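## Task

A scrub sponge sits on a cardboard box on the third shelf of the supply shelving, counting the lowest shelf as the first. Transfer the cardboard box into the cart's top tray. When finished, the sponge must still be on that third shelf and must not overhang its front edge, and every other item from that shelf must also remain on it. The robot must not fall or be left tilted, or the task fails.

## Robot and tools

ROBOT. A Dexmate Vega: a three-wheeled base (two steerable front wheels, a passive rear caster), a Z-folding torso (hip, knee, waist), a head with a camera, and two seven-joint arms with two-finger grippers. Cameras: head_camera (896x560), left_wrist_camera and right_wrist_camera (672x420, on the back of each hand). Loose objects may occasionally get a small nudge from outside.

FRAMES. Base frame: origin on the floor under the spot the base turns about, x forward, y left, z up, metres. The robot's front edge is 0.35 m ahead of it. left_hand and right_hand are reported in the base frame as a point between the fingers, 0.033 m back from the closed tips. Odometry frame = base frame at scene start; base_odometry counts wheel turns only (slip counts as travel), heading in rad, left positive.

move. One action per call. Either "base" and/or "joints" (plus optional "speeds", "min_time_s"), or "target" alone. No action = just a status and image report.
- base: exactly one key. translate_m (metres, forward +, -2 to 2), strafe_m (metres, left +, -2 to 2; heading may drift about 0.02 rad), rotate_rad (radians, counter-clockwise from above +, -3.2 to 3.2). All are offsets from where the base last reported itself. Front wheels steer first, up to about 1.1 s.
- joints: a single object of absolute targets keyed by joint name, radians, covering both arms, torso, head and grippers together. Torso: torso_hip_rad 0 to 1.57, torso_knee_rad 0 to 3.141, torso_waist_rad -1.57 to 1.57 (chest forward lean = knee - hip - waist). Presets (hip, knee, waist): stand 0.469, 1.617, 1.048 (start); stand_high 0.78, 1.57, 0.44; lean_20 0.52, 1.05, 0.18; lean_45 0.52, 1.05, -0.26; low_lean_45 0, 0, -0.79. Arm signs: left shoulder pitch + swings down, right shoulder pitch - swings down; left wrist pitch + tips the hand down, right - does. Gripper 0 (closed) to 0.785 per finger; pad gap at the hand point is about 0.24 x angle - 0.002 m. Folded arm values in key order (shoulder pitch, shoulder yaw, upper arm roll, elbow, forearm roll, wrist pitch, wrist yaw): left 1, 0.5, -0.6, -2.5, 0, -0.9, 0; right -1, -0.5, 0.6, -2.5, 0, 0.9, 0. Fold the arms before going to low_lean_45. Head: head_pan_rad (+ left), head_tilt_rad, head_camera_tilt_rad (+ down).
- target: an absolute pose for one hand: side "left"/"right"; x, y, z in metres, base frame, -3 to 3; pitch_deg -30 to 95 (0 level, 90 fingers down); heading_deg (0 forward, + counter-clockwise); roll_deg optional, default 0 (+ clockwise seen from behind the hand); heading and roll -360 to 360; line_only true forces a straight path or refusal. Checked against the robot only, not furniture; the robot must be still. If a result says "short (part of ...)", resend the same target.
- speeds: caps for this action only: translate_m, strafe_m 0.04 to 0.3 m/s; rotate_rad 0.1 to 0.6 rad/s.
- min_time_s: 0.1 to 8, minimum duration for arm and head motions.
- cameras: list of camera names, or ["all"]/omitted for all, [] for none.
Top speeds: arm joints 0.32 rad/s, torso 0.27, head 1.5, grippers 0.75. No action exceeds 15 s; a base drive times out by 14 s.

wait: seconds 0 to 10; returns the same report. zoom_image: camera plus region [x0, y0, x1, y1] in pixels, max 504x504, on the newest full image. read_manual: licence texts only. finished_scene: scene = the current scene's number; ends it irreversibly.

RESULTS. "move" reads done or the worst status. Status words: done; off_target (rested away, may keep pushing); contact_stop (arm pushed near full torque ~0.6 s; the whole arm or torso group halts and forgets targets); time_out; not_followed / "joint command not followed" / "pose unreachable" (a self-collision check withheld it; see cause:); refused (nothing moved; later calls in that reply are skipped); reached / short for targets (reached = within 10 mm and 2 degrees). on_its_own lists uncommanded motion. turned_by_wheels and turned_by_imu: rad turned since the last result; an IMU turn over 0.03 rad after a straight or sideways drive suggests a bump. base_tilt in degrees. Joint torques are total drive output, noisy. MOTOR HOT appears from 65 °C; at 80 °C the arm stops 30-60 s. TORQUE FAULT halts an arm 10 s.

AVOID. The base keeps driving into furniture without stopping; a count near 0 or a time_out means it was blocked. Tipping is never prevented and a fallen robot stays down; a far-forward chest with an arm out can also lock a front wheel. Do not let the arms collide or squeeze each other, including closing a gripper on the other hand. After any stop, pull the arm away before thinking. Unfolding arms near furniture can shove the robot. Held weight sinks about 0.02 m in the soft fingers; load per hand about 4 kg. Do not drop objects, release them while moving, slam or push hard. The finished state must hold with the robot gone.

Each tool is called after "Emit:" as name(argument=value, ...) on one line, values as JSON.

## Session

Emit:
move()

Scene clock: 0.00 s.
Joint torques (N m): no reading
base_odometry: x=+0.000 y=+0.000 heading=+0.000
turned_by_wheels: +0.000
turned_by_imu: +0.000
base_tilt: forward=+0.1 right=+0.3
base_status: not commanded
joint_positions: torso_hip_rad=+0.469 torso_knee_rad=+1.617 torso_waist_rad=+1.048 left_shoulder_pitch_rad=+2.208 left_shoulder_yaw_rad=+0.002 left_upper_arm_roll_rad=+0.004 left_elbow_rad=-1.093 left_forearm_roll_rad=+0.009 left_wrist_pitch_rad=-0.495 left_wrist_yaw_rad=+0.018 left_gripper_rad=+0.005 right_shoulder_pitch_rad=-2.195 right_shoulder_yaw_rad=+0.020 right_upper_arm_roll_rad=-0.015 right_elbow_rad=-1.081 right_forearm_roll_rad=+0.002 right_wrist_pitch_rad=+0.504 right_wrist_yaw_rad=-0.019 right_gripper_rad=+0.005 head_pan_rad=+0.000 head_tilt_rad=+0.000 head_camera_tilt_rad=+0.000
joint_status: not commanded
chest: x=-0.0111 y=+0.0000 z=+1.4155 quat_wxyz=(+0.999, +0.000, +0.050, +0.000) (m; base frame)
left_hand: x=+0.1875 y=+0.2317 z=+0.6007 quat_wxyz=(+0.413, +0.002, +0.911, +0.006) pitch_deg=+41.2 heading_deg=+0.7 roll_deg=+1.0 back=up (m; base frame)
right_hand: x=+0.1939 y=-0.2174 z=+0.6016 quat_wxyz=(+0.417, +0.011, +0.909, +0.002) pitch_deg=+40.7 heading_deg=-0.4 roll_deg=+1.0 back=up (m; base frame)
pictures: head_camera, left_wrist_camera, right_wrist_camera

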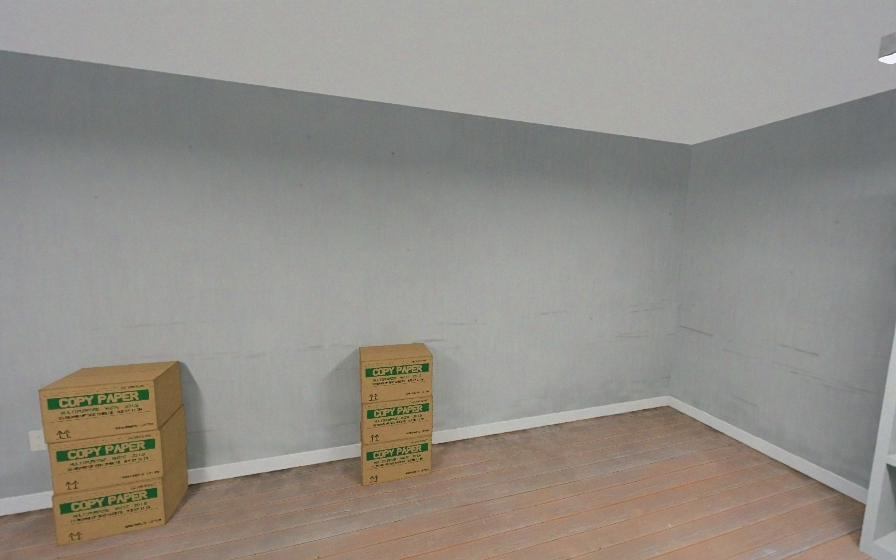

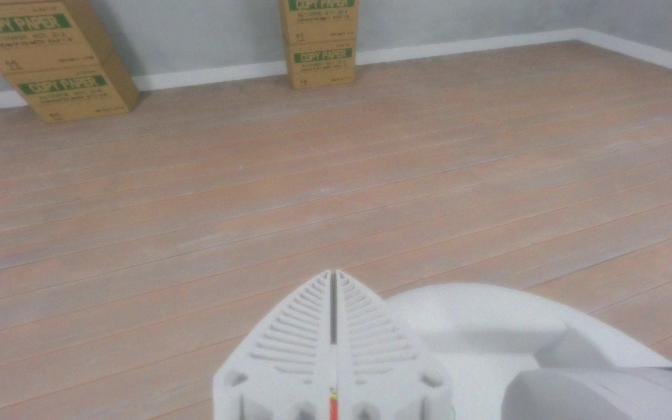

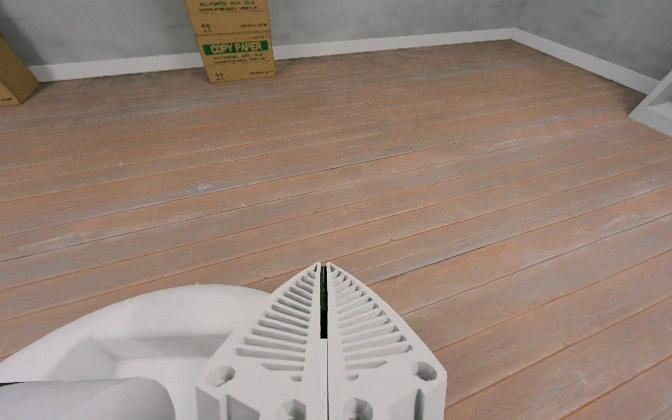

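Emit:
move(joints={"head_pan_rad": -1.4, "head_camera_tilt_rad": 0.3}, cameras=["head_camera"])

Emit:
move(joints={"head_pan_rad": -2.6, "head_camera_tilt_rad": 0.3}, cameras=["head_camera"])

Emit:
move(joints={"head_pan_rad": 1.6, "head_camera_tilt_rad": 0.3}, cameras=["head_camera"])

Scene clock: 1.97 s.
Joint torques (N m): left_arm=[7 1.11 1.44 -4.01 0.04 -2.8 0.02] | right_arm=[-4.42 -0.6 0.53 -3.93 -0.16 2.67 -0.17]
move: done
base_odometry: x=+0.000 y=+0.000 heading=+0.000
turned_by_wheels: +0.000
turned_by_imu: +0.000
base_tilt: forward=+0.1 right=+0.3
base_status: not commanded
joint_positions: torso_hip_rad=+0.469 torso_knee_rad=+1.617 torso_waist_rad=+1.048 left_shoulder_pitch_rad=+2.208 left_shoulder_yaw_rad=+0.002 left_upper_arm_roll_rad=+0.004 left_elbow_rad=-1.093 left_forearm_roll_rad=+0.009 left_wrist_pitch_rad=-0.495 left_wrist_yaw_rad=+0.018 left_gripper_rad=+0.005 right_shoulder_pitch_rad=-2.195 right_shoulder_yaw_rad=+0.020 right_upper_arm_roll_rad=-0.015 right_elbow_rad=-1.081 right_forearm_roll_rad=+0.002 right_wrist_pitch_rad=+0.504 right_wrist_yaw_rad=-0.019 right_gripper_rad=+0.005 head_pan_rad=-1.399 head_tilt_rad=+0.000 head_camera_tilt_rad=+0.299
joint_status: all done
chest: x=-0.0111 y=+0.0000 z=+1.4155 quat_wxyz=(+0.999, +0.000, +0.050, +0.000) (m; base frame)
left_hand: x=+0.1875 y=+0.2317 z=+0.6007 quat_wxyz=(+0.413, +0.002, +0.911, +0.006) pitch_deg=+41.2 heading_deg=+0.7 roll_deg=+1.0 back=up (m; base frame)
right_hand: x=+0.1939 y=-0.2174 z=+0.6016 quat_wxyz=(+0.417, +0.011, +0.909, +0.002) pitch_deg=+40.7 heading_deg=-0.4 roll_deg=+1.0 back=up (m; base frame)
pictures: head_camera
camera_calibration:
head_camera: T_world_to_cam=[[-0.976701, -0.18051, 0.116065, -0.219949], [-0.164585, 0.282978, -0.9449, 1.43471], [0.137721, -0.941987, -0.306094, 0.426122], [0, 0, 0, 1]] pos_world=[-0.0373791, -0.0442937, 1.51162]

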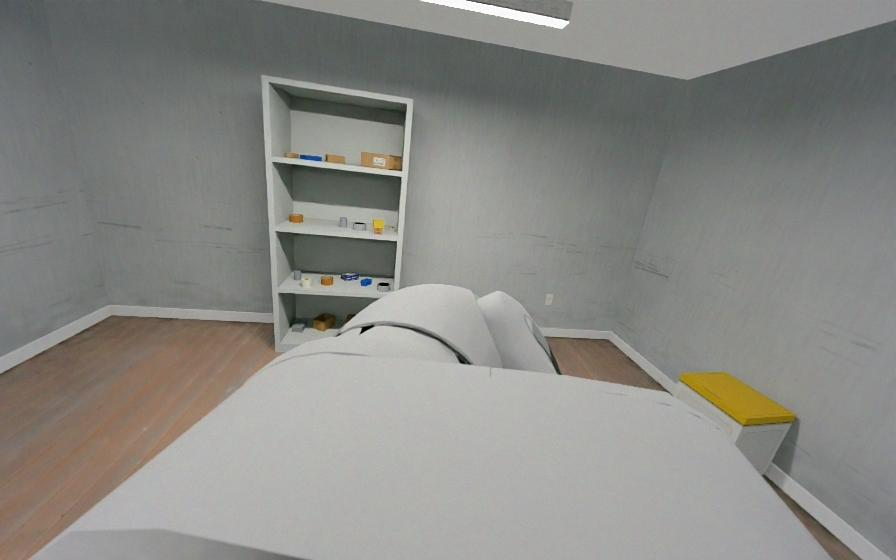

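Scene clock: 3.43 s.
Joint torques (N m): left_arm=[6.8 0.07 0.99 -4.03 -0.03 -2.42 0] | right_arm=[-5.72 -0.19 0.69 -4.46 0.01 2.09 -0.17]
move: done
base_odometry: x=+0.000 y=+0.000 heading=+0.000
turned_by_wheels: +0.000
turned_by_imu: +0.000
base_tilt: forward=+0.1 right=+0.3
base_status: not commanded
joint_positions: torso_hip_rad=+0.469 torso_knee_rad=+1.617 torso_waist_rad=+1.048 left_shoulder_pitch_rad=+2.208 left_shoulder_yaw_rad=+0.002 left_upper_arm_roll_rad=+0.004 left_elbow_rad=-1.093 left_forearm_roll_rad=+0.009 left_wrist_pitch_rad=-0.495 left_wrist_yaw_rad=+0.018 left_gripper_rad=+0.005 right_shoulder_pitch_rad=-2.195 right_shoulder_yaw_rad=+0.020 right_upper_arm_roll_rad=-0.015 right_elbow_rad=-1.081 right_forearm_roll_rad=+0.002 right_wrist_pitch_rad=+0.504 right_wrist_yaw_rad=-0.019 right_gripper_rad=+0.005 head_pan_rad=-2.599 head_tilt_rad=+0.000 head_camera_tilt_rad=+0.299
joint_status: all done
chest: x=-0.0111 y=+0.0000 z=+1.4155 quat_wxyz=(+0.999, +0.000, +0.050, +0.000) (m; base frame)
left_hand: x=+0.1875 y=+0.2317 z=+0.6007 quat_wxyz=(+0.413, +0.002, +0.911, +0.006) pitch_deg=+41.2 heading_deg=+0.7 roll_deg=+1.0 back=up (m; base frame)
right_hand: x=+0.1939 y=-0.2174 z=+0.6016 quat_wxyz=(+0.417, +0.011, +0.909, +0.002) pitch_deg=+40.7 heading_deg=-0.4 roll_deg=+1.0 back=up (m; base frame)
pictures: head_camera
camera_calibration:
head_camera: T_world_to_cam=[[-0.520137, 0.851195, 0.0701721, -0.116189], [0.141898, 0.167143, -0.975668, 1.50428], [-0.842213, -0.497524, -0.207721, 0.2036], [0, 0, 0, 1]] pos_world=[-0.102415, -0.0512346, 1.51812]

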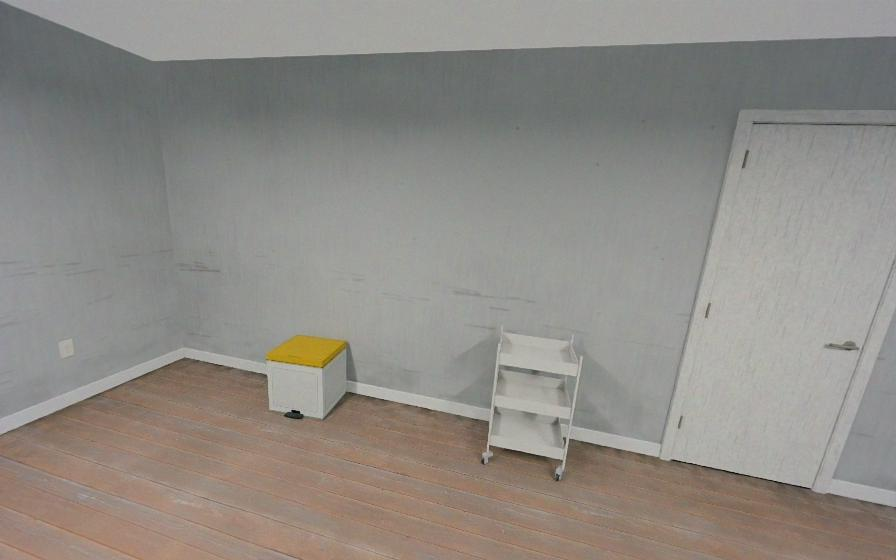

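Scene clock: 6.90 s.
Joint torques (N m): left_arm=[6.88 -0.05 1.08 -3.9 -0.11 -2.97 0.01] | right_arm=[-3.87 -0.38 0.59 -4.17 -0.12 2.55 -0.08]
move: done
base_odometry: x=+0.000 y=+0.000 heading=+0.000
turned_by_wheels: +0.000
turned_by_imu: +0.001
base_tilt: forward=+0.1 right=+0.3
base_status: not commanded
joint_positions: torso_hip_rad=+0.469 torso_knee_rad=+1.617 torso_waist_rad=+1.048 left_shoulder_pitch_rad=+2.208 left_shoulder_yaw_rad=+0.002 left_upper_arm_roll_rad=+0.004 left_elbow_rad=-1.093 left_forearm_roll_rad=+0.009 left_wrist_pitch_rad=-0.495 left_wrist_yaw_rad=+0.018 left_gripper_rad=+0.005 right_shoulder_pitch_rad=-2.195 right_shoulder_yaw_rad=+0.020 right_upper_arm_roll_rad=-0.015 right_elbow_rad=-1.081 right_forearm_roll_rad=+0.002 right_wrist_pitch_rad=+0.504 right_wrist_yaw_rad=-0.019 right_gripper_rad=+0.005 head_pan_rad=+1.599 head_tilt_rad=+0.000 head_camera_tilt_rad=+0.299
joint_status: all done
chest: x=-0.0111 y=+0.0000 z=+1.4155 quat_wxyz=(+0.999, +0.000, +0.050, +0.000) (m; base frame)
left_hand: x=+0.1875 y=+0.2317 z=+0.6007 quat_wxyz=(+0.413, +0.002, +0.911, +0.006) pitch_deg=+41.2 heading_deg=+0.7 roll_deg=+1.0 back=up (m; base frame)
right_hand: x=+0.1939 y=-0.2174 z=+0.6016 quat_wxyz=(+0.417, +0.011, +0.909, +0.002) pitch_deg=+40.7 heading_deg=-0.4 roll_deg=+1.0 back=up (m; base frame)
pictures: head_camera
camera_calibration:
head_camera: T_world_to_cam=[[0.995882, 0.0385377, -0.0820646, 0.228195], [-0.0674445, -0.290001, -0.954647, 1.45669], [-0.0605887, 0.95625, -0.286207, 0.381031], [0, 0, 0, 1]] pos_world=[-0.105923, 0.0492862, 1.51841]

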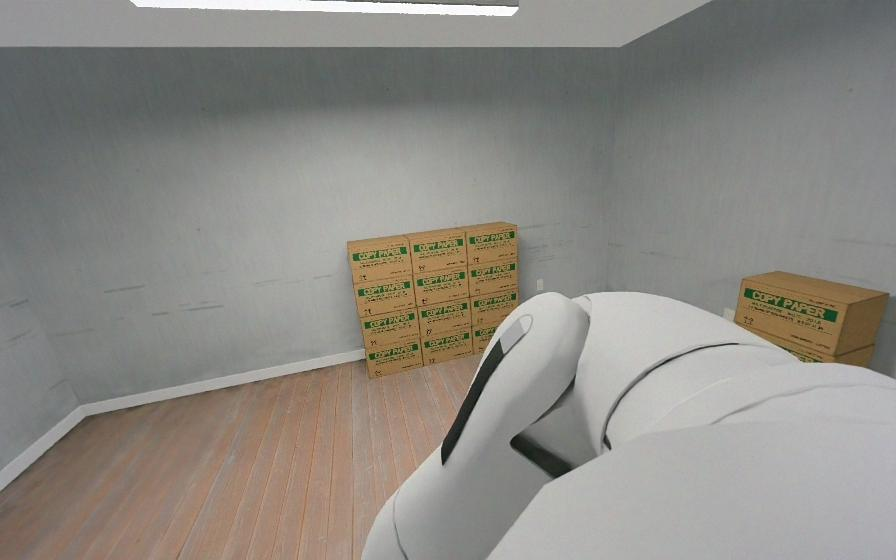

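Emit:
move(base={"rotate_rad": -1.277}, joints={"head_pan_rad": 0, "head_camera_tilt_rad": 0.4, "left_shoulder_pitch_rad": 2.4, "left_elbow_rad": -2.3, "left_wrist_pitch_rad": 0, "right_shoulder_pitch_rad": -2.4, "right_elbow_rad": -2.3, "right_wrist_pitch_rad": 0}, cameras=["head_camera"])

Emit:
move(base={"translate_m": 1.5}, cameras=["head_camera"])

Emit:
move(base={"rotate_rad": 0.187}, joints={"left_gripper_rad": 0.6, "right_gripper_rad": 0.6})

Scene clock: 14.33 s.
Joint torques (N m): left_arm=[6.04 -0.76 1.22 -10.34 -0.05 -2.59 0.25] | right_arm=[-6.68 0.29 0.77 -13.2 0.06 3.04 -0.12]
move: done
base_odometry: x=+0.000 y=+0.000 heading=-1.276
turned_by_wheels: -1.276
turned_by_imu: -1.240
base_tilt: forward=+0.2 right=+0.3
base_status: done
joint_positions: torso_hip_rad=+0.469 torso_knee_rad=+1.617 torso_waist_rad=+1.048 left_shoulder_pitch_rad=+2.399 left_shoulder_yaw_rad=+0.002 left_upper_arm_roll_rad=+0.004 left_elbow_rad=-2.295 left_forearm_roll_rad=+0.009 left_wrist_pitch_rad=-0.002 left_wrist_yaw_rad=+0.018 left_gripper_rad=+0.005 right_shoulder_pitch_rad=-2.399 right_shoulder_yaw_rad=+0.020 right_upper_arm_roll_rad=-0.015 right_elbow_rad=-2.294 right_forearm_roll_rad=+0.002 right_wrist_pitch_rad=+0.002 right_wrist_yaw_rad=-0.019 right_gripper_rad=+0.005 head_pan_rad=+0.001 head_tilt_rad=+0.000 head_camera_tilt_rad=+0.399
joint_status: all done
chest: x=-0.0111 y=+0.0000 z=+1.4155 quat_wxyz=(+0.999, +0.000, +0.050, +0.000) (m; base frame)
left_hand: x=+0.4310 y=+0.2328 z=+0.9987 quat_wxyz=(+0.632, -0.001, +0.775, +0.008) pitch_deg=+11.6 heading_deg=+0.8 roll_deg=+0.6 back=up (m; base frame)
right_hand: x=+0.4310 y=-0.2299 z=+0.9984 quat_wxyz=(+0.632, +0.017, +0.775, +0.000) pitch_deg=+11.6 heading_deg=-1.2 roll_deg=+1.3 back=up (m; base frame)
pictures: head_camera
camera_calibration:
head_camera: T_world_to_cam=[[0.0140623, -0.999783, 0.0153958, 0.00685977], [-0.474993, -0.0202284, -0.879757, 1.31386], [0.879877, 0.00505853, -0.475174, 0.734822], [0, 0, 0, 1]] pos_world=[-0.0225762, 0.0297184, 1.50494]

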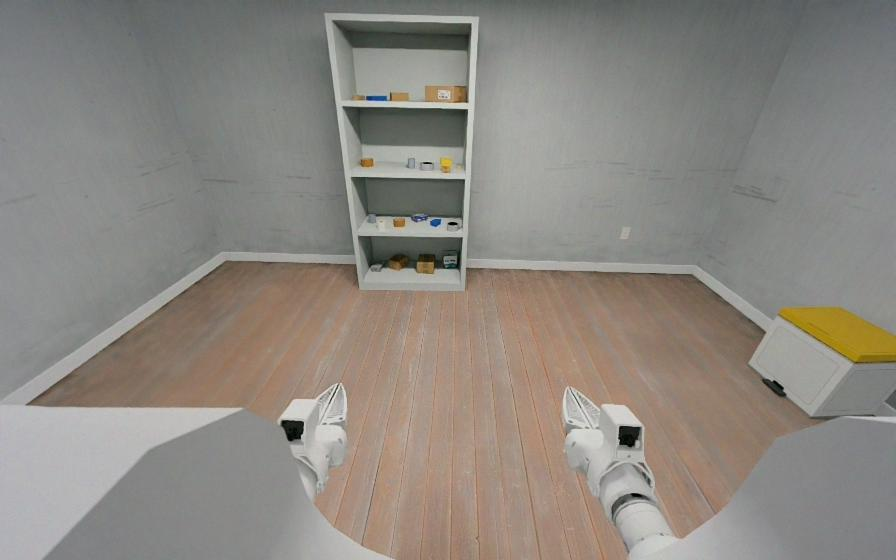

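Scene clock: 21.67 s.
Joint torques (N m): left_arm=[5.12 0.55 1.38 -12.04 -0.03 -3.62 0.1] | right_arm=[-6.42 -0.21 0.8 -12.65 -0.1 2.9 -0.08]
move: done
base_odometry: x=+0.432 y=-1.437 heading=-1.277
turned_by_wheels: -0.001
turned_by_imu: -0.007
base_tilt: forward=+0.2 right=+0.4
base_status: done
joint_positions: torso_hip_rad=+0.469 torso_knee_rad=+1.617 torso_waist_rad=+1.048 left_shoulder_pitch_rad=+2.400 left_shoulder_yaw_rad=+0.002 left_upper_arm_roll_rad=+0.004 left_elbow_rad=-2.300 left_forearm_roll_rad=+0.009 left_wrist_pitch_rad=+0.000 left_wrist_yaw_rad=+0.018 left_gripper_rad=+0.005 right_shoulder_pitch_rad=-2.400 right_shoulder_yaw_rad=+0.020 right_upper_arm_roll_rad=-0.015 right_elbow_rad=-2.299 right_forearm_roll_rad=+0.002 right_wrist_pitch_rad=+0.000 right_wrist_yaw_rad=-0.019 right_gripper_rad=+0.005 head_pan_rad=+0.001 head_tilt_rad=+0.000 head_camera_tilt_rad=+0.399
joint_status: not commanded
chest: x=-0.0110 y=+0.0000 z=+1.4155 quat_wxyz=(+0.999, +0.000, +0.050, +0.000) (m; base frame)
left_hand: x=+0.4313 y=+0.2328 z=+1.0005 quat_wxyz=(+0.633, -0.001, +0.774, +0.008) pitch_deg=+11.5 heading_deg=+0.8 roll_deg=+0.6 back=up (m; base frame)
right_hand: x=+0.4313 y=-0.2299 z=+1.0004 quat_wxyz=(+0.632, +0.017, +0.774, +0.000) pitch_deg=+11.5 heading_deg=-1.2 roll_deg=+1.3 back=up (m; base frame)
pictures: head_camera
camera_calibration:
head_camera: T_world_to_cam=[[0.0139784, -0.999783, 0.015441, 0.00678814], [-0.475191, -0.0202294, -0.87965, 1.31374], [0.879771, 0.00495864, -0.475371, 0.735031], [0, 0, 0, 1]] pos_world=[-0.0224768, 0.0297181, 1.50494]

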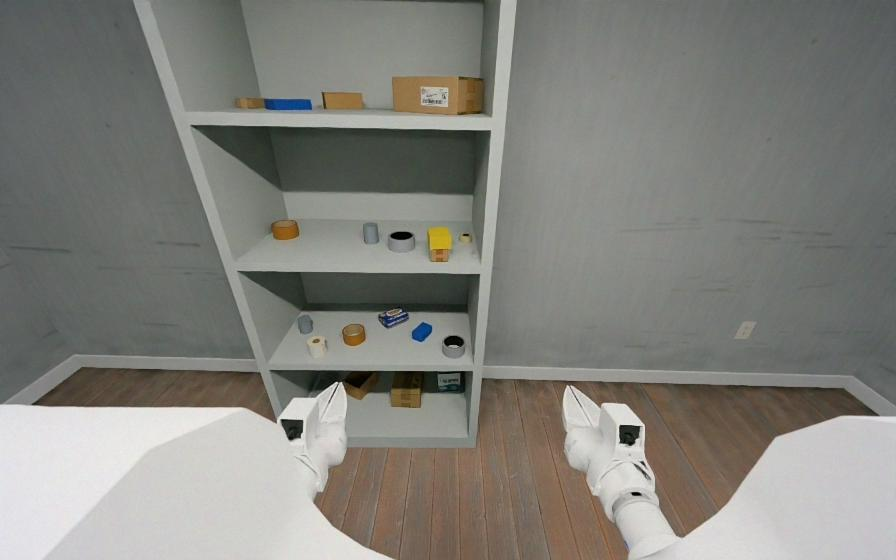

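Scene clock: 23.87 s.
Joint torques (N m): left_arm=[4.2 0.08 1.26 -10.89 -0.08 -2.79 0.2] | right_arm=[-6.07 -1.43 0.1 -12.8 0.02 3.35 -0.14]
move: done
base_odometry: x=+0.432 y=-1.437 heading=-1.090
turned_by_wheels: +0.187
turned_by_imu: +0.181
base_tilt: forward=+0.1 right=+0.3
base_status: done
joint_positions: torso_hip_rad=+0.469 torso_knee_rad=+1.617 torso_waist_rad=+1.048 left_shoulder_pitch_rad=+2.400 left_shoulder_yaw_rad=+0.002 left_upper_arm_roll_rad=+0.004 left_elbow_rad=-2.300 left_forearm_roll_rad=+0.009 left_wrist_pitch_rad=+0.000 left_wrist_yaw_rad=+0.018 left_gripper_rad=+0.600 right_shoulder_pitch_rad=-2.400 right_shoulder_yaw_rad=+0.020 right_upper_arm_roll_rad=-0.015 right_elbow_rad=-2.299 right_forearm_roll_rad=+0.002 right_wrist_pitch_rad=+0.000 right_wrist_yaw_rad=-0.019 right_gripper_rad=+0.600 head_pan_rad=+0.001 head_tilt_rad=+0.000 head_camera_tilt_rad=+0.399
joint_status: all done
chest: x=-0.0110 y=+0.0000 z=+1.4155 quat_wxyz=(+0.999, +0.000, +0.050, +0.000) (m; base frame)
left_hand: x=+0.4313 y=+0.2328 z=+1.0005 quat_wxyz=(+0.633, -0.001, +0.774, +0.008) pitch_deg=+11.5 heading_deg=+0.8 roll_deg=+0.6 back=up (m; base frame)
right_hand: x=+0.4313 y=-0.2299 z=+1.0004 quat_wxyz=(+0.632, +0.017, +0.774, +0.000) pitch_deg=+11.5 heading_deg=-1.2 roll_deg=+1.3 back=up (m; base frame)
pictures: head_camera, left_wrist_camera, right_wrist_camera
camera_calibration:
head_camera: T_world_to_cam=[[0.0138909, -0.999784, 0.0154895, 0.00671283], [-0.475193, -0.0202306, -0.879649, 1.31374], [0.879772, 0.00485866, -0.475371, 0.735034], [0, 0, 0, 1]] pos_world=[-0.0224765, 0.0297177, 1.50494]
left_wrist_camera: T_world_to_cam=[[-0.000739148, -0.99985, 0.017283, 0.21204], [-0.287318, -0.0163419, -0.957696, 1.14871], [0.957835, -0.0056736, -0.287263, 0.0291968], [0, 0, 0, 1]] pos_world=[0.302236, 0.230946, 1.10484]
right_wrist_camera: T_world_to_cam=[[-0.0711759, -0.997456, 0.00394245, -0.210461], [-0.347043, 0.0210582, -0.937613, 1.14403], [0.935144, -0.0681036, -0.347659, 0.0838197], [0, 0, 0, 1]] pos_world=[0.303664, -0.228308, 1.10263]

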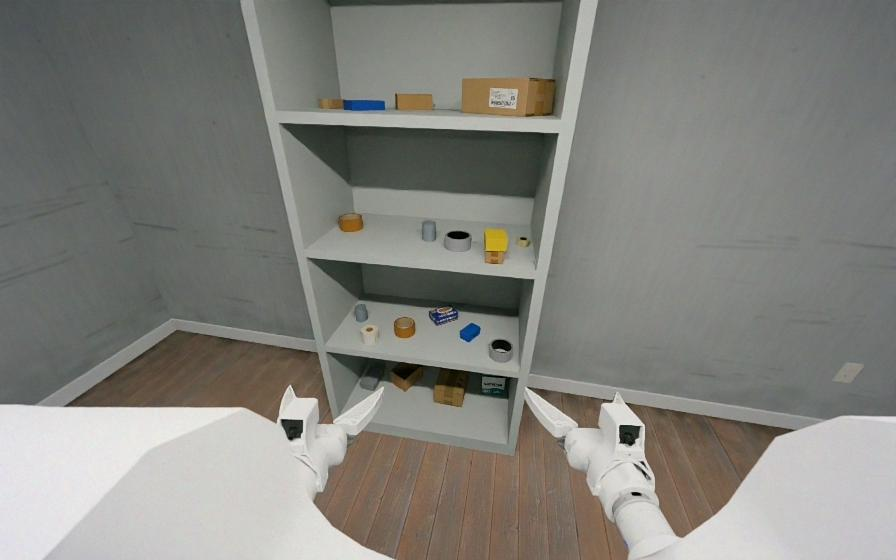

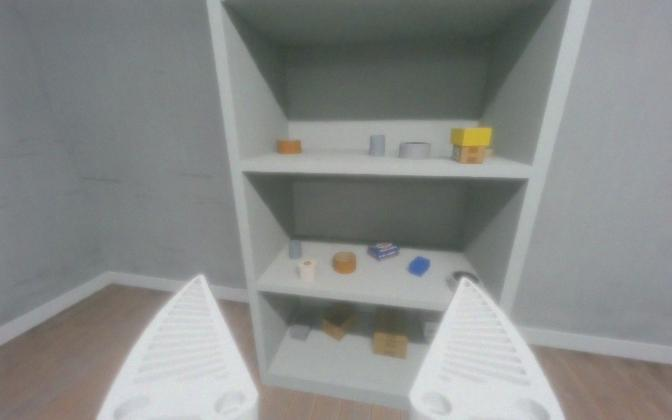

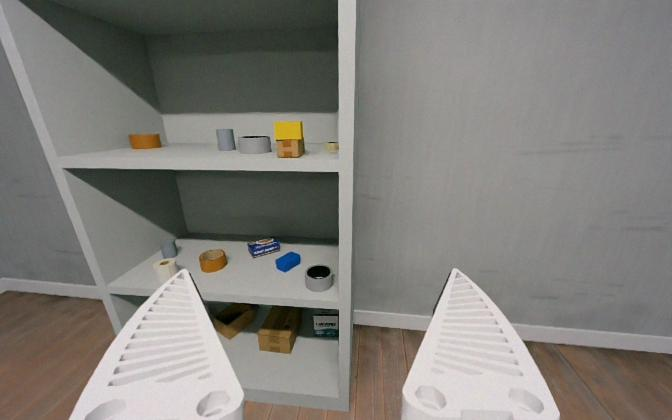

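Emit:
zoom_image(camera="head_camera", region=[400, 200, 580, 290])

Scaled by 2.800 from the camera's 896x560 image, which has a finer 960x600 frame.

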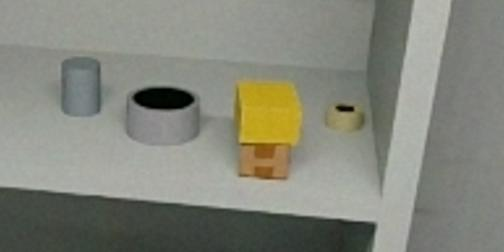

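Emit:
move(base={"rotate_rad": -0.16}, cameras=[])

Emit:
move(base={"translate_m": 0.48})

Emit:
zoom_image(camera="head_camera", region=[300, 200, 640, 420])

Scene clock: 26.83 s.
Joint torques (N m): left_arm=[4.37 -0.03 1.45 -11.11 -0.03 -3.07 -0.02] | right_arm=[-6.05 0.25 0.18 -12.5 -0.23 4.51 0]
move: done
base_odometry: x=+0.432 y=-1.437 heading=-1.249
turned_by_wheels: -0.159
turned_by_imu: -0.154
base_tilt: forward=+0.1 right=+0.3
base_status: done
joint_positions: torso_hip_rad=+0.469 torso_knee_rad=+1.617 torso_waist_rad=+1.048 left_shoulder_pitch_rad=+2.400 left_shoulder_yaw_rad=+0.002 left_upper_arm_roll_rad=+0.004 left_elbow_rad=-2.300 left_forearm_roll_rad=+0.009 left_wrist_pitch_rad=+0.000 left_wrist_yaw_rad=+0.018 left_gripper_rad=+0.600 right_shoulder_pitch_rad=-2.400 right_shoulder_yaw_rad=+0.020 right_upper_arm_roll_rad=-0.015 right_elbow_rad=-2.299 right_forearm_roll_rad=+0.002 right_wrist_pitch_rad=+0.000 right_wrist_yaw_rad=-0.019 right_gripper_rad=+0.600 head_pan_rad=+0.001 head_tilt_rad=+0.000 head_camera_tilt_rad=+0.399
joint_status: not commanded
chest: x=-0.0110 y=+0.0000 z=+1.4155 quat_wxyz=(+0.999, +0.000, +0.050, +0.000) (m; base frame)
left_hand: x=+0.4313 y=+0.2328 z=+1.0005 quat_wxyz=(+0.633, -0.001, +0.774, +0.008) pitch_deg=+11.5 heading_deg=+0.8 roll_deg=+0.6 back=up (m; base frame)
right_hand: x=+0.4313 y=-0.2299 z=+1.0004 quat_wxyz=(+0.632, +0.017, +0.774, +0.000) pitch_deg=+11.5 heading_deg=-1.2 roll_deg=+1.3 back=up (m; base frame)
pictures: none
No camera images: "cameras" was empty.

Scene clock: 30.27 s.
Joint torques (N m): left_arm=[4.7 -0.66 0.99 -10.25 -0.03 -3.61 0.07] | right_arm=[-7.07 -0.83 -0.06 -13.13 0.02 3.52 0.13]
move: done
base_odometry: x=+0.583 y=-1.892 heading=-1.249
turned_by_wheels: +0.001
turned_by_imu: +0.001
base_tilt: forward=+0.1 right=+0.3
base_status: done
joint_positions: torso_hip_rad=+0.469 torso_knee_rad=+1.617 torso_waist_rad=+1.048 left_shoulder_pitch_rad=+2.400 left_shoulder_yaw_rad=+0.002 left_upper_arm_roll_rad=+0.004 left_elbow_rad=-2.300 left_forearm_roll_rad=+0.009 left_wrist_pitch_rad=+0.000 left_wrist_yaw_rad=+0.018 left_gripper_rad=+0.600 right_shoulder_pitch_rad=-2.400 right_shoulder_yaw_rad=+0.020 right_upper_arm_roll_rad=-0.015 right_elbow_rad=-2.299 right_forearm_roll_rad=+0.002 right_wrist_pitch_rad=+0.000 right_wrist_yaw_rad=-0.019 right_gripper_rad=+0.600 head_pan_rad=+0.001 head_tilt_rad=+0.000 head_camera_tilt_rad=+0.399
joint_status: not commanded
chest: x=-0.0110 y=+0.0000 z=+1.4155 quat_wxyz=(+0.999, +0.000, +0.050, +0.000) (m; base frame)
left_hand: x=+0.4313 y=+0.2328 z=+1.0005 quat_wxyz=(+0.633, -0.001, +0.774, +0.008) pitch_deg=+11.5 heading_deg=+0.8 roll_deg=+0.6 back=up (m; base frame)
right_hand: x=+0.4313 y=-0.2299 z=+1.0004 quat_wxyz=(+0.632, +0.017, +0.774, +0.000) pitch_deg=+11.5 heading_deg=-1.2 roll_deg=+1.3 back=up (m; base frame)
pictures: head_camera, left_wrist_camera, right_wrist_camera
camera_calibration:
head_camera: T_world_to_cam=[[0.0138909, -0.999784, 0.0154895, 0.00671283], [-0.475193, -0.0202306, -0.879649, 1.31374], [0.879772, 0.00485866, -0.475371, 0.735034], [0, 0, 0, 1]] pos_world=[-0.0224765, 0.0297177, 1.50494]
left_wrist_camera: T_world_to_cam=[[-0.000739288, -0.99985, 0.0172826, 0.21204], [-0.287318, -0.0163415, -0.957696, 1.14871], [0.957835, -0.00567361, -0.287263, 0.0291968], [0, 0, 0, 1]] pos_world=[0.302236, 0.230946, 1.10484]
right_wrist_camera: T_world_to_cam=[[-0.0711731, -0.997456, 0.00394897, -0.210469], [-0.347132, 0.0210575, -0.93758, 1.14402], [0.935112, -0.0681013, -0.347748, 0.0839276], [0, 0, 0, 1]] pos_world=[0.303664, -0.228308, 1.10263]

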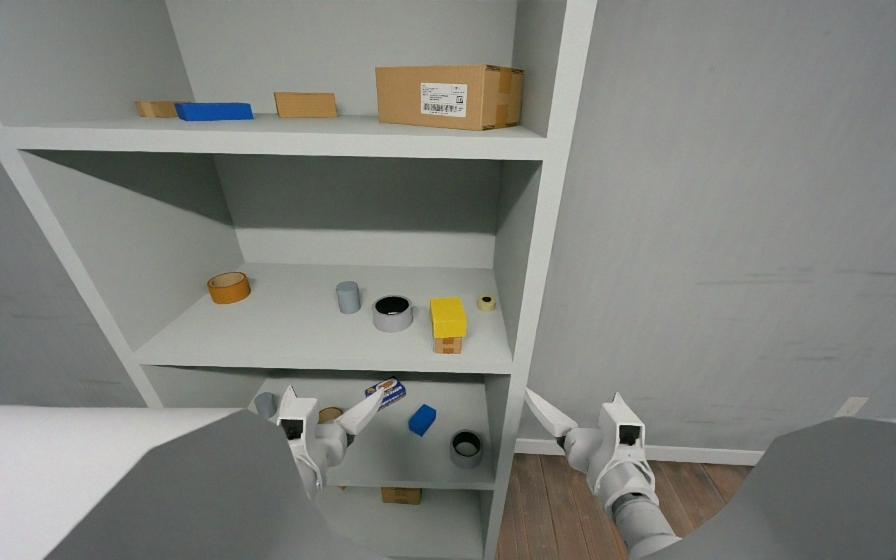

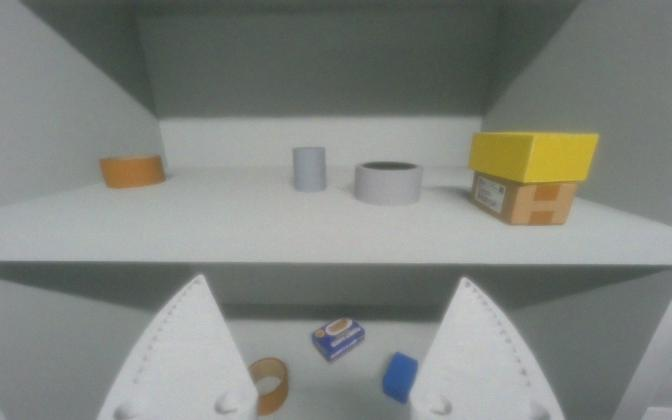

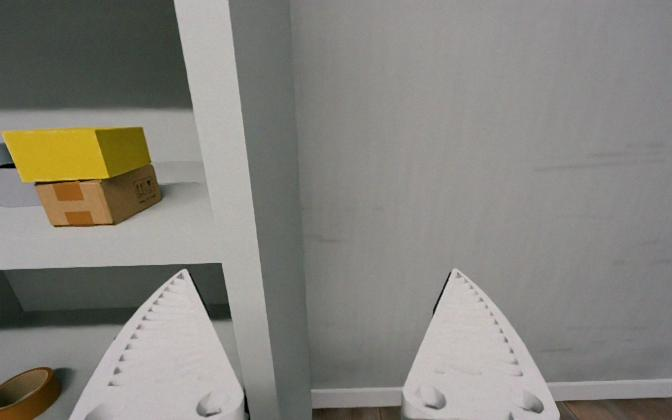

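Scaled by 1.482 from the camera's 896x560 image, which has a finer 960x600 frame.

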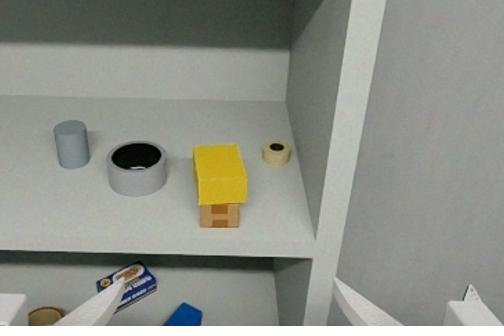

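Emit:
move(target={"side":"left","x":0.46,"y":0.025,"z":1.058,"pitch_deg":3,"heading_deg":3})

Scene clock: 32.20 s.
Joint torques (N m): left_arm=[3.71 -0.47 0.93 -10.33 -0.09 -3.74 0.02] | right_arm=[-6.45 -0.69 0.76 -14.11 -0.03 3.24 -0.1]
move: refused
base_odometry: x=+0.583 y=-1.892 heading=-1.249
turned_by_wheels: +0.000
turned_by_imu: +0.000
base_tilt: forward=+0.1 right=+0.2
base_status: not commanded
joint_positions: torso_hip_rad=+0.469 torso_knee_rad=+1.617 torso_waist_rad=+1.048 left_shoulder_pitch_rad=+2.400 left_shoulder_yaw_rad=+0.002 left_upper_arm_roll_rad=+0.004 left_elbow_rad=-2.300 left_forearm_roll_rad=+0.009 left_wrist_pitch_rad=+0.000 left_wrist_yaw_rad=+0.018 left_gripper_rad=+0.600 right_shoulder_pitch_rad=-2.400 right_shoulder_yaw_rad=+0.020 right_upper_arm_roll_rad=-0.015 right_elbow_rad=-2.299 right_forearm_roll_rad=+0.002 right_wrist_pitch_rad=+0.000 right_wrist_yaw_rad=-0.019 right_gripper_rad=+0.600 head_pan_rad=+0.001 head_tilt_rad=+0.000 head_camera_tilt_rad=+0.399
joint_status: not commanded
chest: x=-0.0110 y=+0.0000 z=+1.4155 quat_wxyz=(+0.999, +0.000, +0.050, +0.000) (m; base frame)
left_hand: x=+0.4313 y=+0.2328 z=+1.0005 quat_wxyz=(+0.633, -0.001, +0.774, +0.008) pitch_deg=+11.5 heading_deg=+0.8 roll_deg=+0.6 back=up (m; base frame)
left_hand_status: refused: the best posture that gets there brings the left wrist into the chest, as the model's coarse spheres have them (needs 2.6 cm clear). Nothing moved.
right_hand: x=+0.4313 y=-0.2299 z=+1.0004 quat_wxyz=(+0.632, +0.017, +0.774, +0.000) pitch_deg=+11.5 heading_deg=-1.2 roll_deg=+1.3 back=up (m; base frame)
pictures: head_camera, left_wrist_camera, right_wrist_camera
camera_calibration:
head_camera: T_world_to_cam=[[0.0138909, -0.999784, 0.0154895, 0.00671283], [-0.475193, -0.0202306, -0.879649, 1.31374], [0.879772, 0.00485866, -0.475371, 0.735034], [0, 0, 0, 1]] pos_world=[-0.0224765, 0.0297177, 1.50494]
left_wrist_camera: T_world_to_cam=[[-0.000739288, -0.99985, 0.0172826, 0.21204], [-0.287318, -0.0163415, -0.957696, 1.14871], [0.957835, -0.00567361, -0.287263, 0.0291968], [0, 0, 0, 1]] pos_world=[0.302236, 0.230946, 1.10484]
right_wrist_camera: T_world_to_cam=[[-0.0711731, -0.997456, 0.00394897, -0.210469], [-0.347132, 0.0210575, -0.93758, 1.14402], [0.935112, -0.0681013, -0.347748, 0.0839276], [0, 0, 0, 1]] pos_world=[0.303664, -0.228308, 1.10263]

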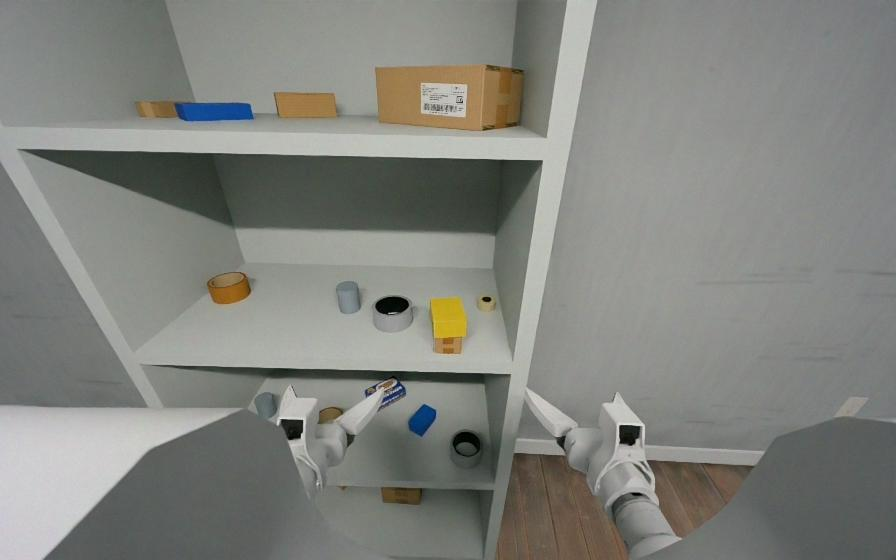

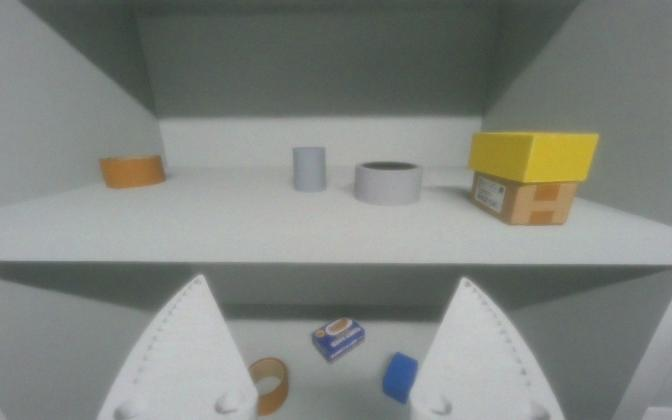

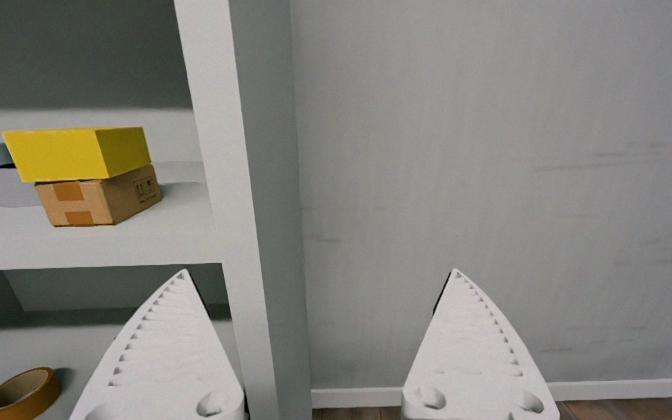

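Emit:
move(base={"translate_m": -0.2}, cameras=[])

Emit:
move(target={"side":"left","x":0.66,"y":0.03,"z":1.058,"pitch_deg":3,"heading_deg":3})

Scene clock: 34.83 s.
Joint torques (N m): left_arm=[4.76 0.79 1.21 -10.11 0.01 -3.52 0.13] | right_arm=[-4.91 -0.17 -0.26 -14.15 -0.17 2.72 -0.01]
move: done
base_odometry: x=+0.520 y=-1.702 heading=-1.250
turned_by_wheels: -0.001
turned_by_imu: +0.000
base_tilt: forward=+0.1 right=+0.4
base_status: done
joint_positions: torso_hip_rad=+0.469 torso_knee_rad=+1.617 torso_waist_rad=+1.048 left_shoulder_pitch_rad=+2.400 left_shoulder_yaw_rad=+0.002 left_upper_arm_roll_rad=+0.004 left_elbow_rad=-2.300 left_forearm_roll_rad=+0.009 left_wrist_pitch_rad=+0.000 left_wrist_yaw_rad=+0.018 left_gripper_rad=+0.600 right_shoulder_pitch_rad=-2.400 right_shoulder_yaw_rad=+0.020 right_upper_arm_roll_rad=-0.015 right_elbow_rad=-2.299 right_forearm_roll_rad=+0.002 right_wrist_pitch_rad=+0.000 right_wrist_yaw_rad=-0.019 right_gripper_rad=+0.600 head_pan_rad=+0.001 head_tilt_rad=+0.000 head_camera_tilt_rad=+0.399
joint_status: not commanded
chest: x=-0.0111 y=+0.0000 z=+1.4155 quat_wxyz=(+0.999, +0.000, +0.050, +0.000) (m; base frame)
left_hand: x=+0.4312 y=+0.2328 z=+1.0006 quat_wxyz=(+0.633, -0.001, +0.774, +0.008) pitch_deg=+11.5 heading_deg=+0.8 roll_deg=+0.6 back=up (m; base frame)
right_hand: x=+0.4312 y=-0.2299 z=+1.0005 quat_wxyz=(+0.633, +0.017, +0.774, +0.000) pitch_deg=+11.5 heading_deg=-1.2 roll_deg=+1.3 back=up (m; base frame)
pictures: none
No camera images: "cameras" was empty.

Scene clock: 35.13 s.
Joint torques (N m): left_arm=[4.48 1.43 1.13 -11.38 0.01 -3.68 0.14] | right_arm=[-4.63 -1.22 0.48 -13.27 0.22 3.48 0.14]
move: refused
base_odometry: x=+0.520 y=-1.702 heading=-1.250
turned_by_wheels: +0.000
turned_by_imu: +0.000
base_tilt: forward=+0.2 right=+0.3
base_status: not commanded
joint_positions: torso_hip_rad=+0.469 torso_knee_rad=+1.617 torso_waist_rad=+1.048 left_shoulder_pitch_rad=+2.400 left_shoulder_yaw_rad=+0.002 left_upper_arm_roll_rad=+0.004 left_elbow_rad=-2.300 left_forearm_roll_rad=+0.009 left_wrist_pitch_rad=+0.000 left_wrist_yaw_rad=+0.018 left_gripper_rad=+0.600 right_shoulder_pitch_rad=-2.400 right_shoulder_yaw_rad=+0.020 right_upper_arm_roll_rad=-0.015 right_elbow_rad=-2.299 right_forearm_roll_rad=+0.002 right_wrist_pitch_rad=+0.000 right_wrist_yaw_rad=-0.019 right_gripper_rad=+0.600 head_pan_rad=+0.001 head_tilt_rad=+0.000 head_camera_tilt_rad=+0.399
joint_status: not commanded
chest: x=-0.0111 y=+0.0000 z=+1.4155 quat_wxyz=(+0.999, +0.000, +0.050, +0.000) (m; base frame)
left_hand: x=+0.4312 y=+0.2328 z=+1.0006 quat_wxyz=(+0.633, -0.001, +0.774, +0.008) pitch_deg=+11.5 heading_deg=+0.8 roll_deg=+0.6 back=up (m; base frame)
left_hand_status: refused: neither the straight line nor an arc passes: the line comes too near the robot; the best arc brings the left forearm within 1.9 cm of the chest (limit 2.0). Nothing moved.
right_hand: x=+0.4312 y=-0.2299 z=+1.0005 quat_wxyz=(+0.633, +0.017, +0.774, +0.000) pitch_deg=+11.5 heading_deg=-1.2 roll_deg=+1.3 back=up (m; base frame)
pictures: head_camera, left_wrist_camera, right_wrist_camera
camera_calibration:
head_camera: T_world_to_cam=[[0.0138895, -0.999784, 0.0154916, 0.00671102], [-0.475116, -0.0202313, -0.87969, 1.31375], [0.879813, 0.00485816, -0.475294, 0.735007], [0, 0, 0, 1]] pos_world=[-0.0225762, 0.0297177, 1.50494]
left_wrist_camera: T_world_to_cam=[[-0.000740654, -0.99985, 0.0172831, 0.21204], [-0.287227, -0.0163422, -0.957723, 1.14868], [0.957862, -0.00567353, -0.287172, 0.0291836], [0, 0, 0, 1]] pos_world=[0.302136, 0.230946, 1.10484]
right_wrist_camera: T_world_to_cam=[[-0.0711718, -0.997456, 0.00393354, -0.210459], [-0.346924, 0.0210564, -0.937657, 1.14401], [0.935189, -0.0680994, -0.34754, 0.0837686], [0, 0, 0, 1]] pos_world=[0.303564, -0.228308, 1.10263]

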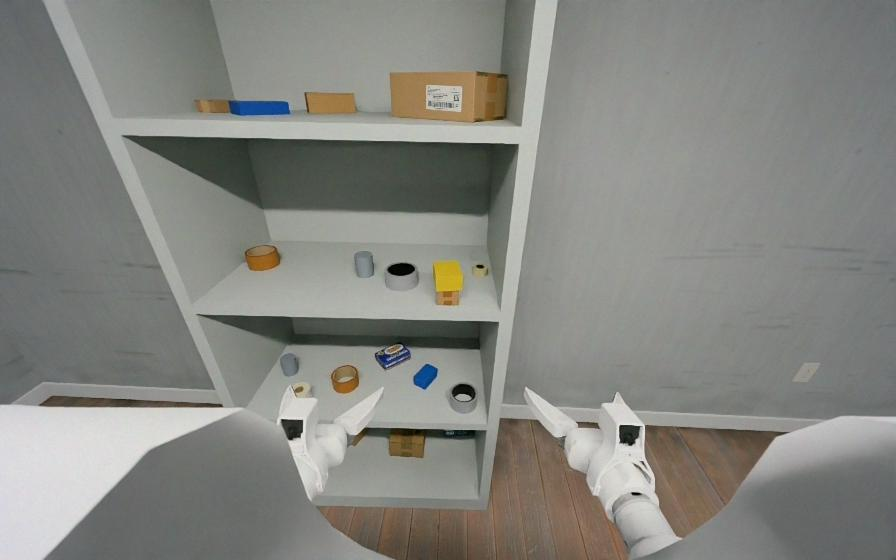

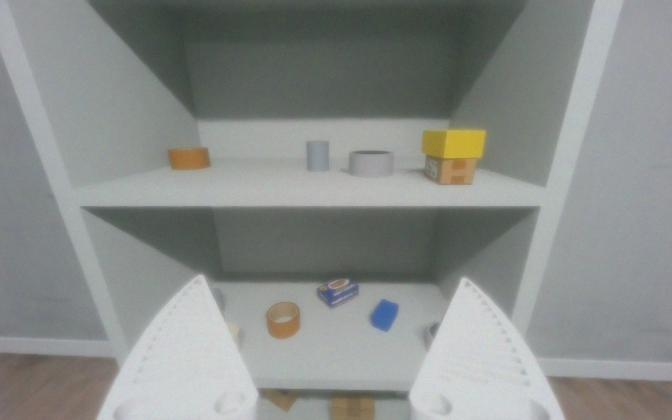

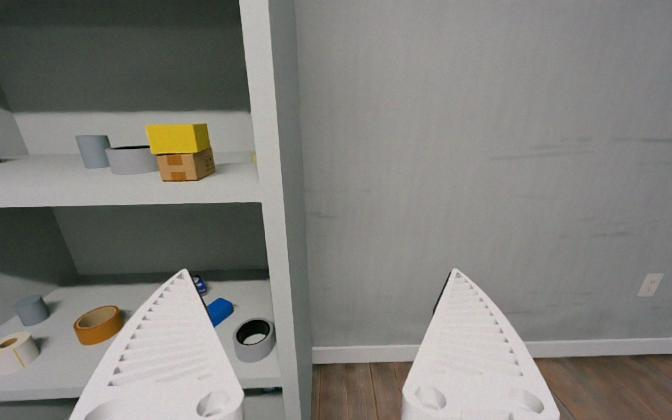

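Emit:
move(base={"strafe_m": -0.13}, cameras=[])

Emit:
move(target={"side":"left","x":0.66,"y":0.16,"z":1.058,"pitch_deg":3,"heading_deg":3})

Scene clock: 38.97 s.
Joint torques (N m): left_arm=[3.18 0.11 1.3 -10.56 -0.09 -2.83 0.09] | right_arm=[-6.02 0.93 0.3 -12.48 -0.2 2.32 -0.17]
move: done
base_odometry: x=+0.397 y=-1.743 heading=-1.249
turned_by_wheels: +0.000
turned_by_imu: -0.004
base_tilt: forward=+0.2 right=+0.4
base_status: done
joint_positions: torso_hip_rad=+0.469 torso_knee_rad=+1.617 torso_waist_rad=+1.048 left_shoulder_pitch_rad=+2.400 left_shoulder_yaw_rad=+0.002 left_upper_arm_roll_rad=+0.004 left_elbow_rad=-2.300 left_forearm_roll_rad=+0.009 left_wrist_pitch_rad=+0.000 left_wrist_yaw_rad=+0.018 left_gripper_rad=+0.600 right_shoulder_pitch_rad=-2.400 right_shoulder_yaw_rad=+0.020 right_upper_arm_roll_rad=-0.015 right_elbow_rad=-2.299 right_forearm_roll_rad=+0.002 right_wrist_pitch_rad=+0.000 right_wrist_yaw_rad=-0.019 right_gripper_rad=+0.600 head_pan_rad=+0.000 head_tilt_rad=+0.000 head_camera_tilt_rad=+0.399
joint_status: not commanded
chest: x=-0.0111 y=+0.0000 z=+1.4155 quat_wxyz=(+0.999, +0.000, +0.050, +0.000) (m; base frame)
left_hand: x=+0.4313 y=+0.2328 z=+1.0006 quat_wxyz=(+0.633, -0.001, +0.774, +0.008) pitch_deg=+11.5 heading_deg=+0.8 roll_deg=+0.6 back=up (m; base frame)
right_hand: x=+0.4313 y=-0.2299 z=+1.0004 quat_wxyz=(+0.632, +0.017, +0.774, +0.000) pitch_deg=+11.5 heading_deg=-1.2 roll_deg=+1.3 back=up (m; base frame)
pictures: none
No camera images: "cameras" was empty.

Scene clock: 43.37 s.
Joint torques (N m): left_arm=[-14.63 2.43 0.27 -10.4 1.07 -2.72 0.16] | right_arm=[-5.31 -1.1 0.02 -13.12 0 3.35 -0.43]
move: done
base_odometry: x=+0.397 y=-1.743 heading=-1.249
turned_by_wheels: +0.000
turned_by_imu: +0.001
base_tilt: forward=+0.1 right=+0.4
base_status: not commanded
joint_positions: torso_hip_rad=+0.469 torso_knee_rad=+1.617 torso_waist_rad=+1.048 left_shoulder_pitch_rad=+1.608 left_shoulder_yaw_rad=+0.244 left_upper_arm_roll_rad=+0.374 left_elbow_rad=-1.874 left_forearm_roll_rad=-0.200 left_wrist_pitch_rad=+0.129 left_wrist_yaw_rad=+0.479 left_gripper_rad=+0.600 right_shoulder_pitch_rad=-2.400 right_shoulder_yaw_rad=+0.020 right_upper_arm_roll_rad=-0.015 right_elbow_rad=-2.299 right_forearm_roll_rad=+0.002 right_wrist_pitch_rad=+0.000 right_wrist_yaw_rad=-0.019 right_gripper_rad=+0.600 head_pan_rad=+0.000 head_tilt_rad=+0.000 head_camera_tilt_rad=+0.399
joint_status: not commanded
chest: x=-0.0111 y=+0.0000 z=+1.4155 quat_wxyz=(+0.999, +0.000, +0.050, +0.000) (m; base frame)
left_hand: x=+0.6585 y=+0.1600 z=+1.0569 quat_wxyz=(+0.688, -0.019, +0.726, +0.017) pitch_deg=+3.1 heading_deg=+3.0 roll_deg=-0.1 back=up (m; base frame)
left_hand_status: reached (checked arc [the straight line was blocked; over the whole arc the hand travels 0.25 m to end 0.25 m from its start, up to 0.02 m off the straight line; left_shoulder_pitch_rad turns most, 0.80 rad; on the way or at its end the hand turns up to 9 deg from its attitude at the start], planned for 2.8 s): 2 mm and 0.1 deg off.
right_hand: x=+0.4313 y=-0.2299 z=+1.0004 quat_wxyz=(+0.632, +0.017, +0.774, +0.000) pitch_deg=+11.5 heading_deg=-1.2 roll_deg=+1.3 back=up (m; base frame)
pictures: head_camera, left_wrist_camera, right_wrist_camera
camera_calibration:
head_camera: T_world_to_cam=[[0.0138909, -0.999784, 0.0154895, 0.00671422], [-0.475193, -0.0202306, -0.879649, 1.31369], [0.879772, 0.00485866, -0.475371, 0.735122], [0, 0, 0, 1]] pos_world=[-0.0225765, 0.0297177, 1.50494]
left_wrist_camera: T_world_to_cam=[[0.0348607, -0.99903, 0.0268899, 0.104683], [-0.142854, -0.0316112, -0.989239, 1.20736], [0.98913, 0.0306443, -0.143817, -0.350701], [0, 0, 0, 1]] pos_world=[0.515716, 0.153495, 1.14112]
right_wrist_camera: T_world_to_cam=[[-0.0711759, -0.997456, 0.00394245, -0.210461], [-0.347043, 0.0210582, -0.937613, 1.14403], [0.935144, -0.0681036, -0.347659, 0.0838197], [0, 0, 0, 1]] pos_world=[0.303664, -0.228308, 1.10263]

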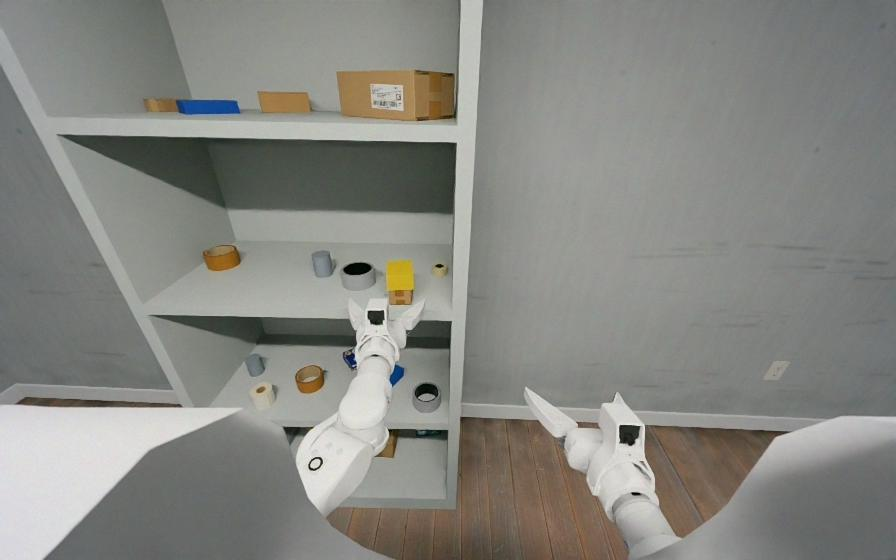

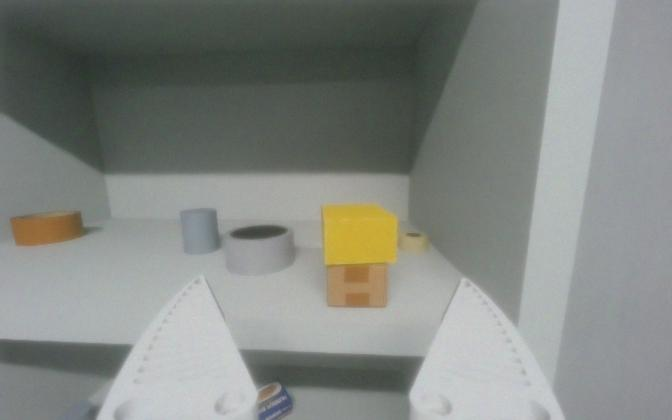

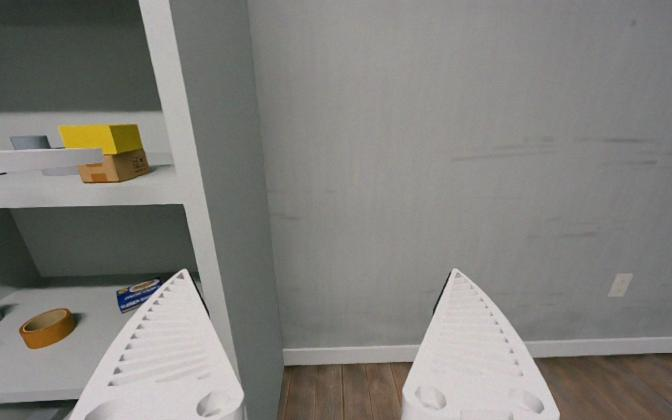

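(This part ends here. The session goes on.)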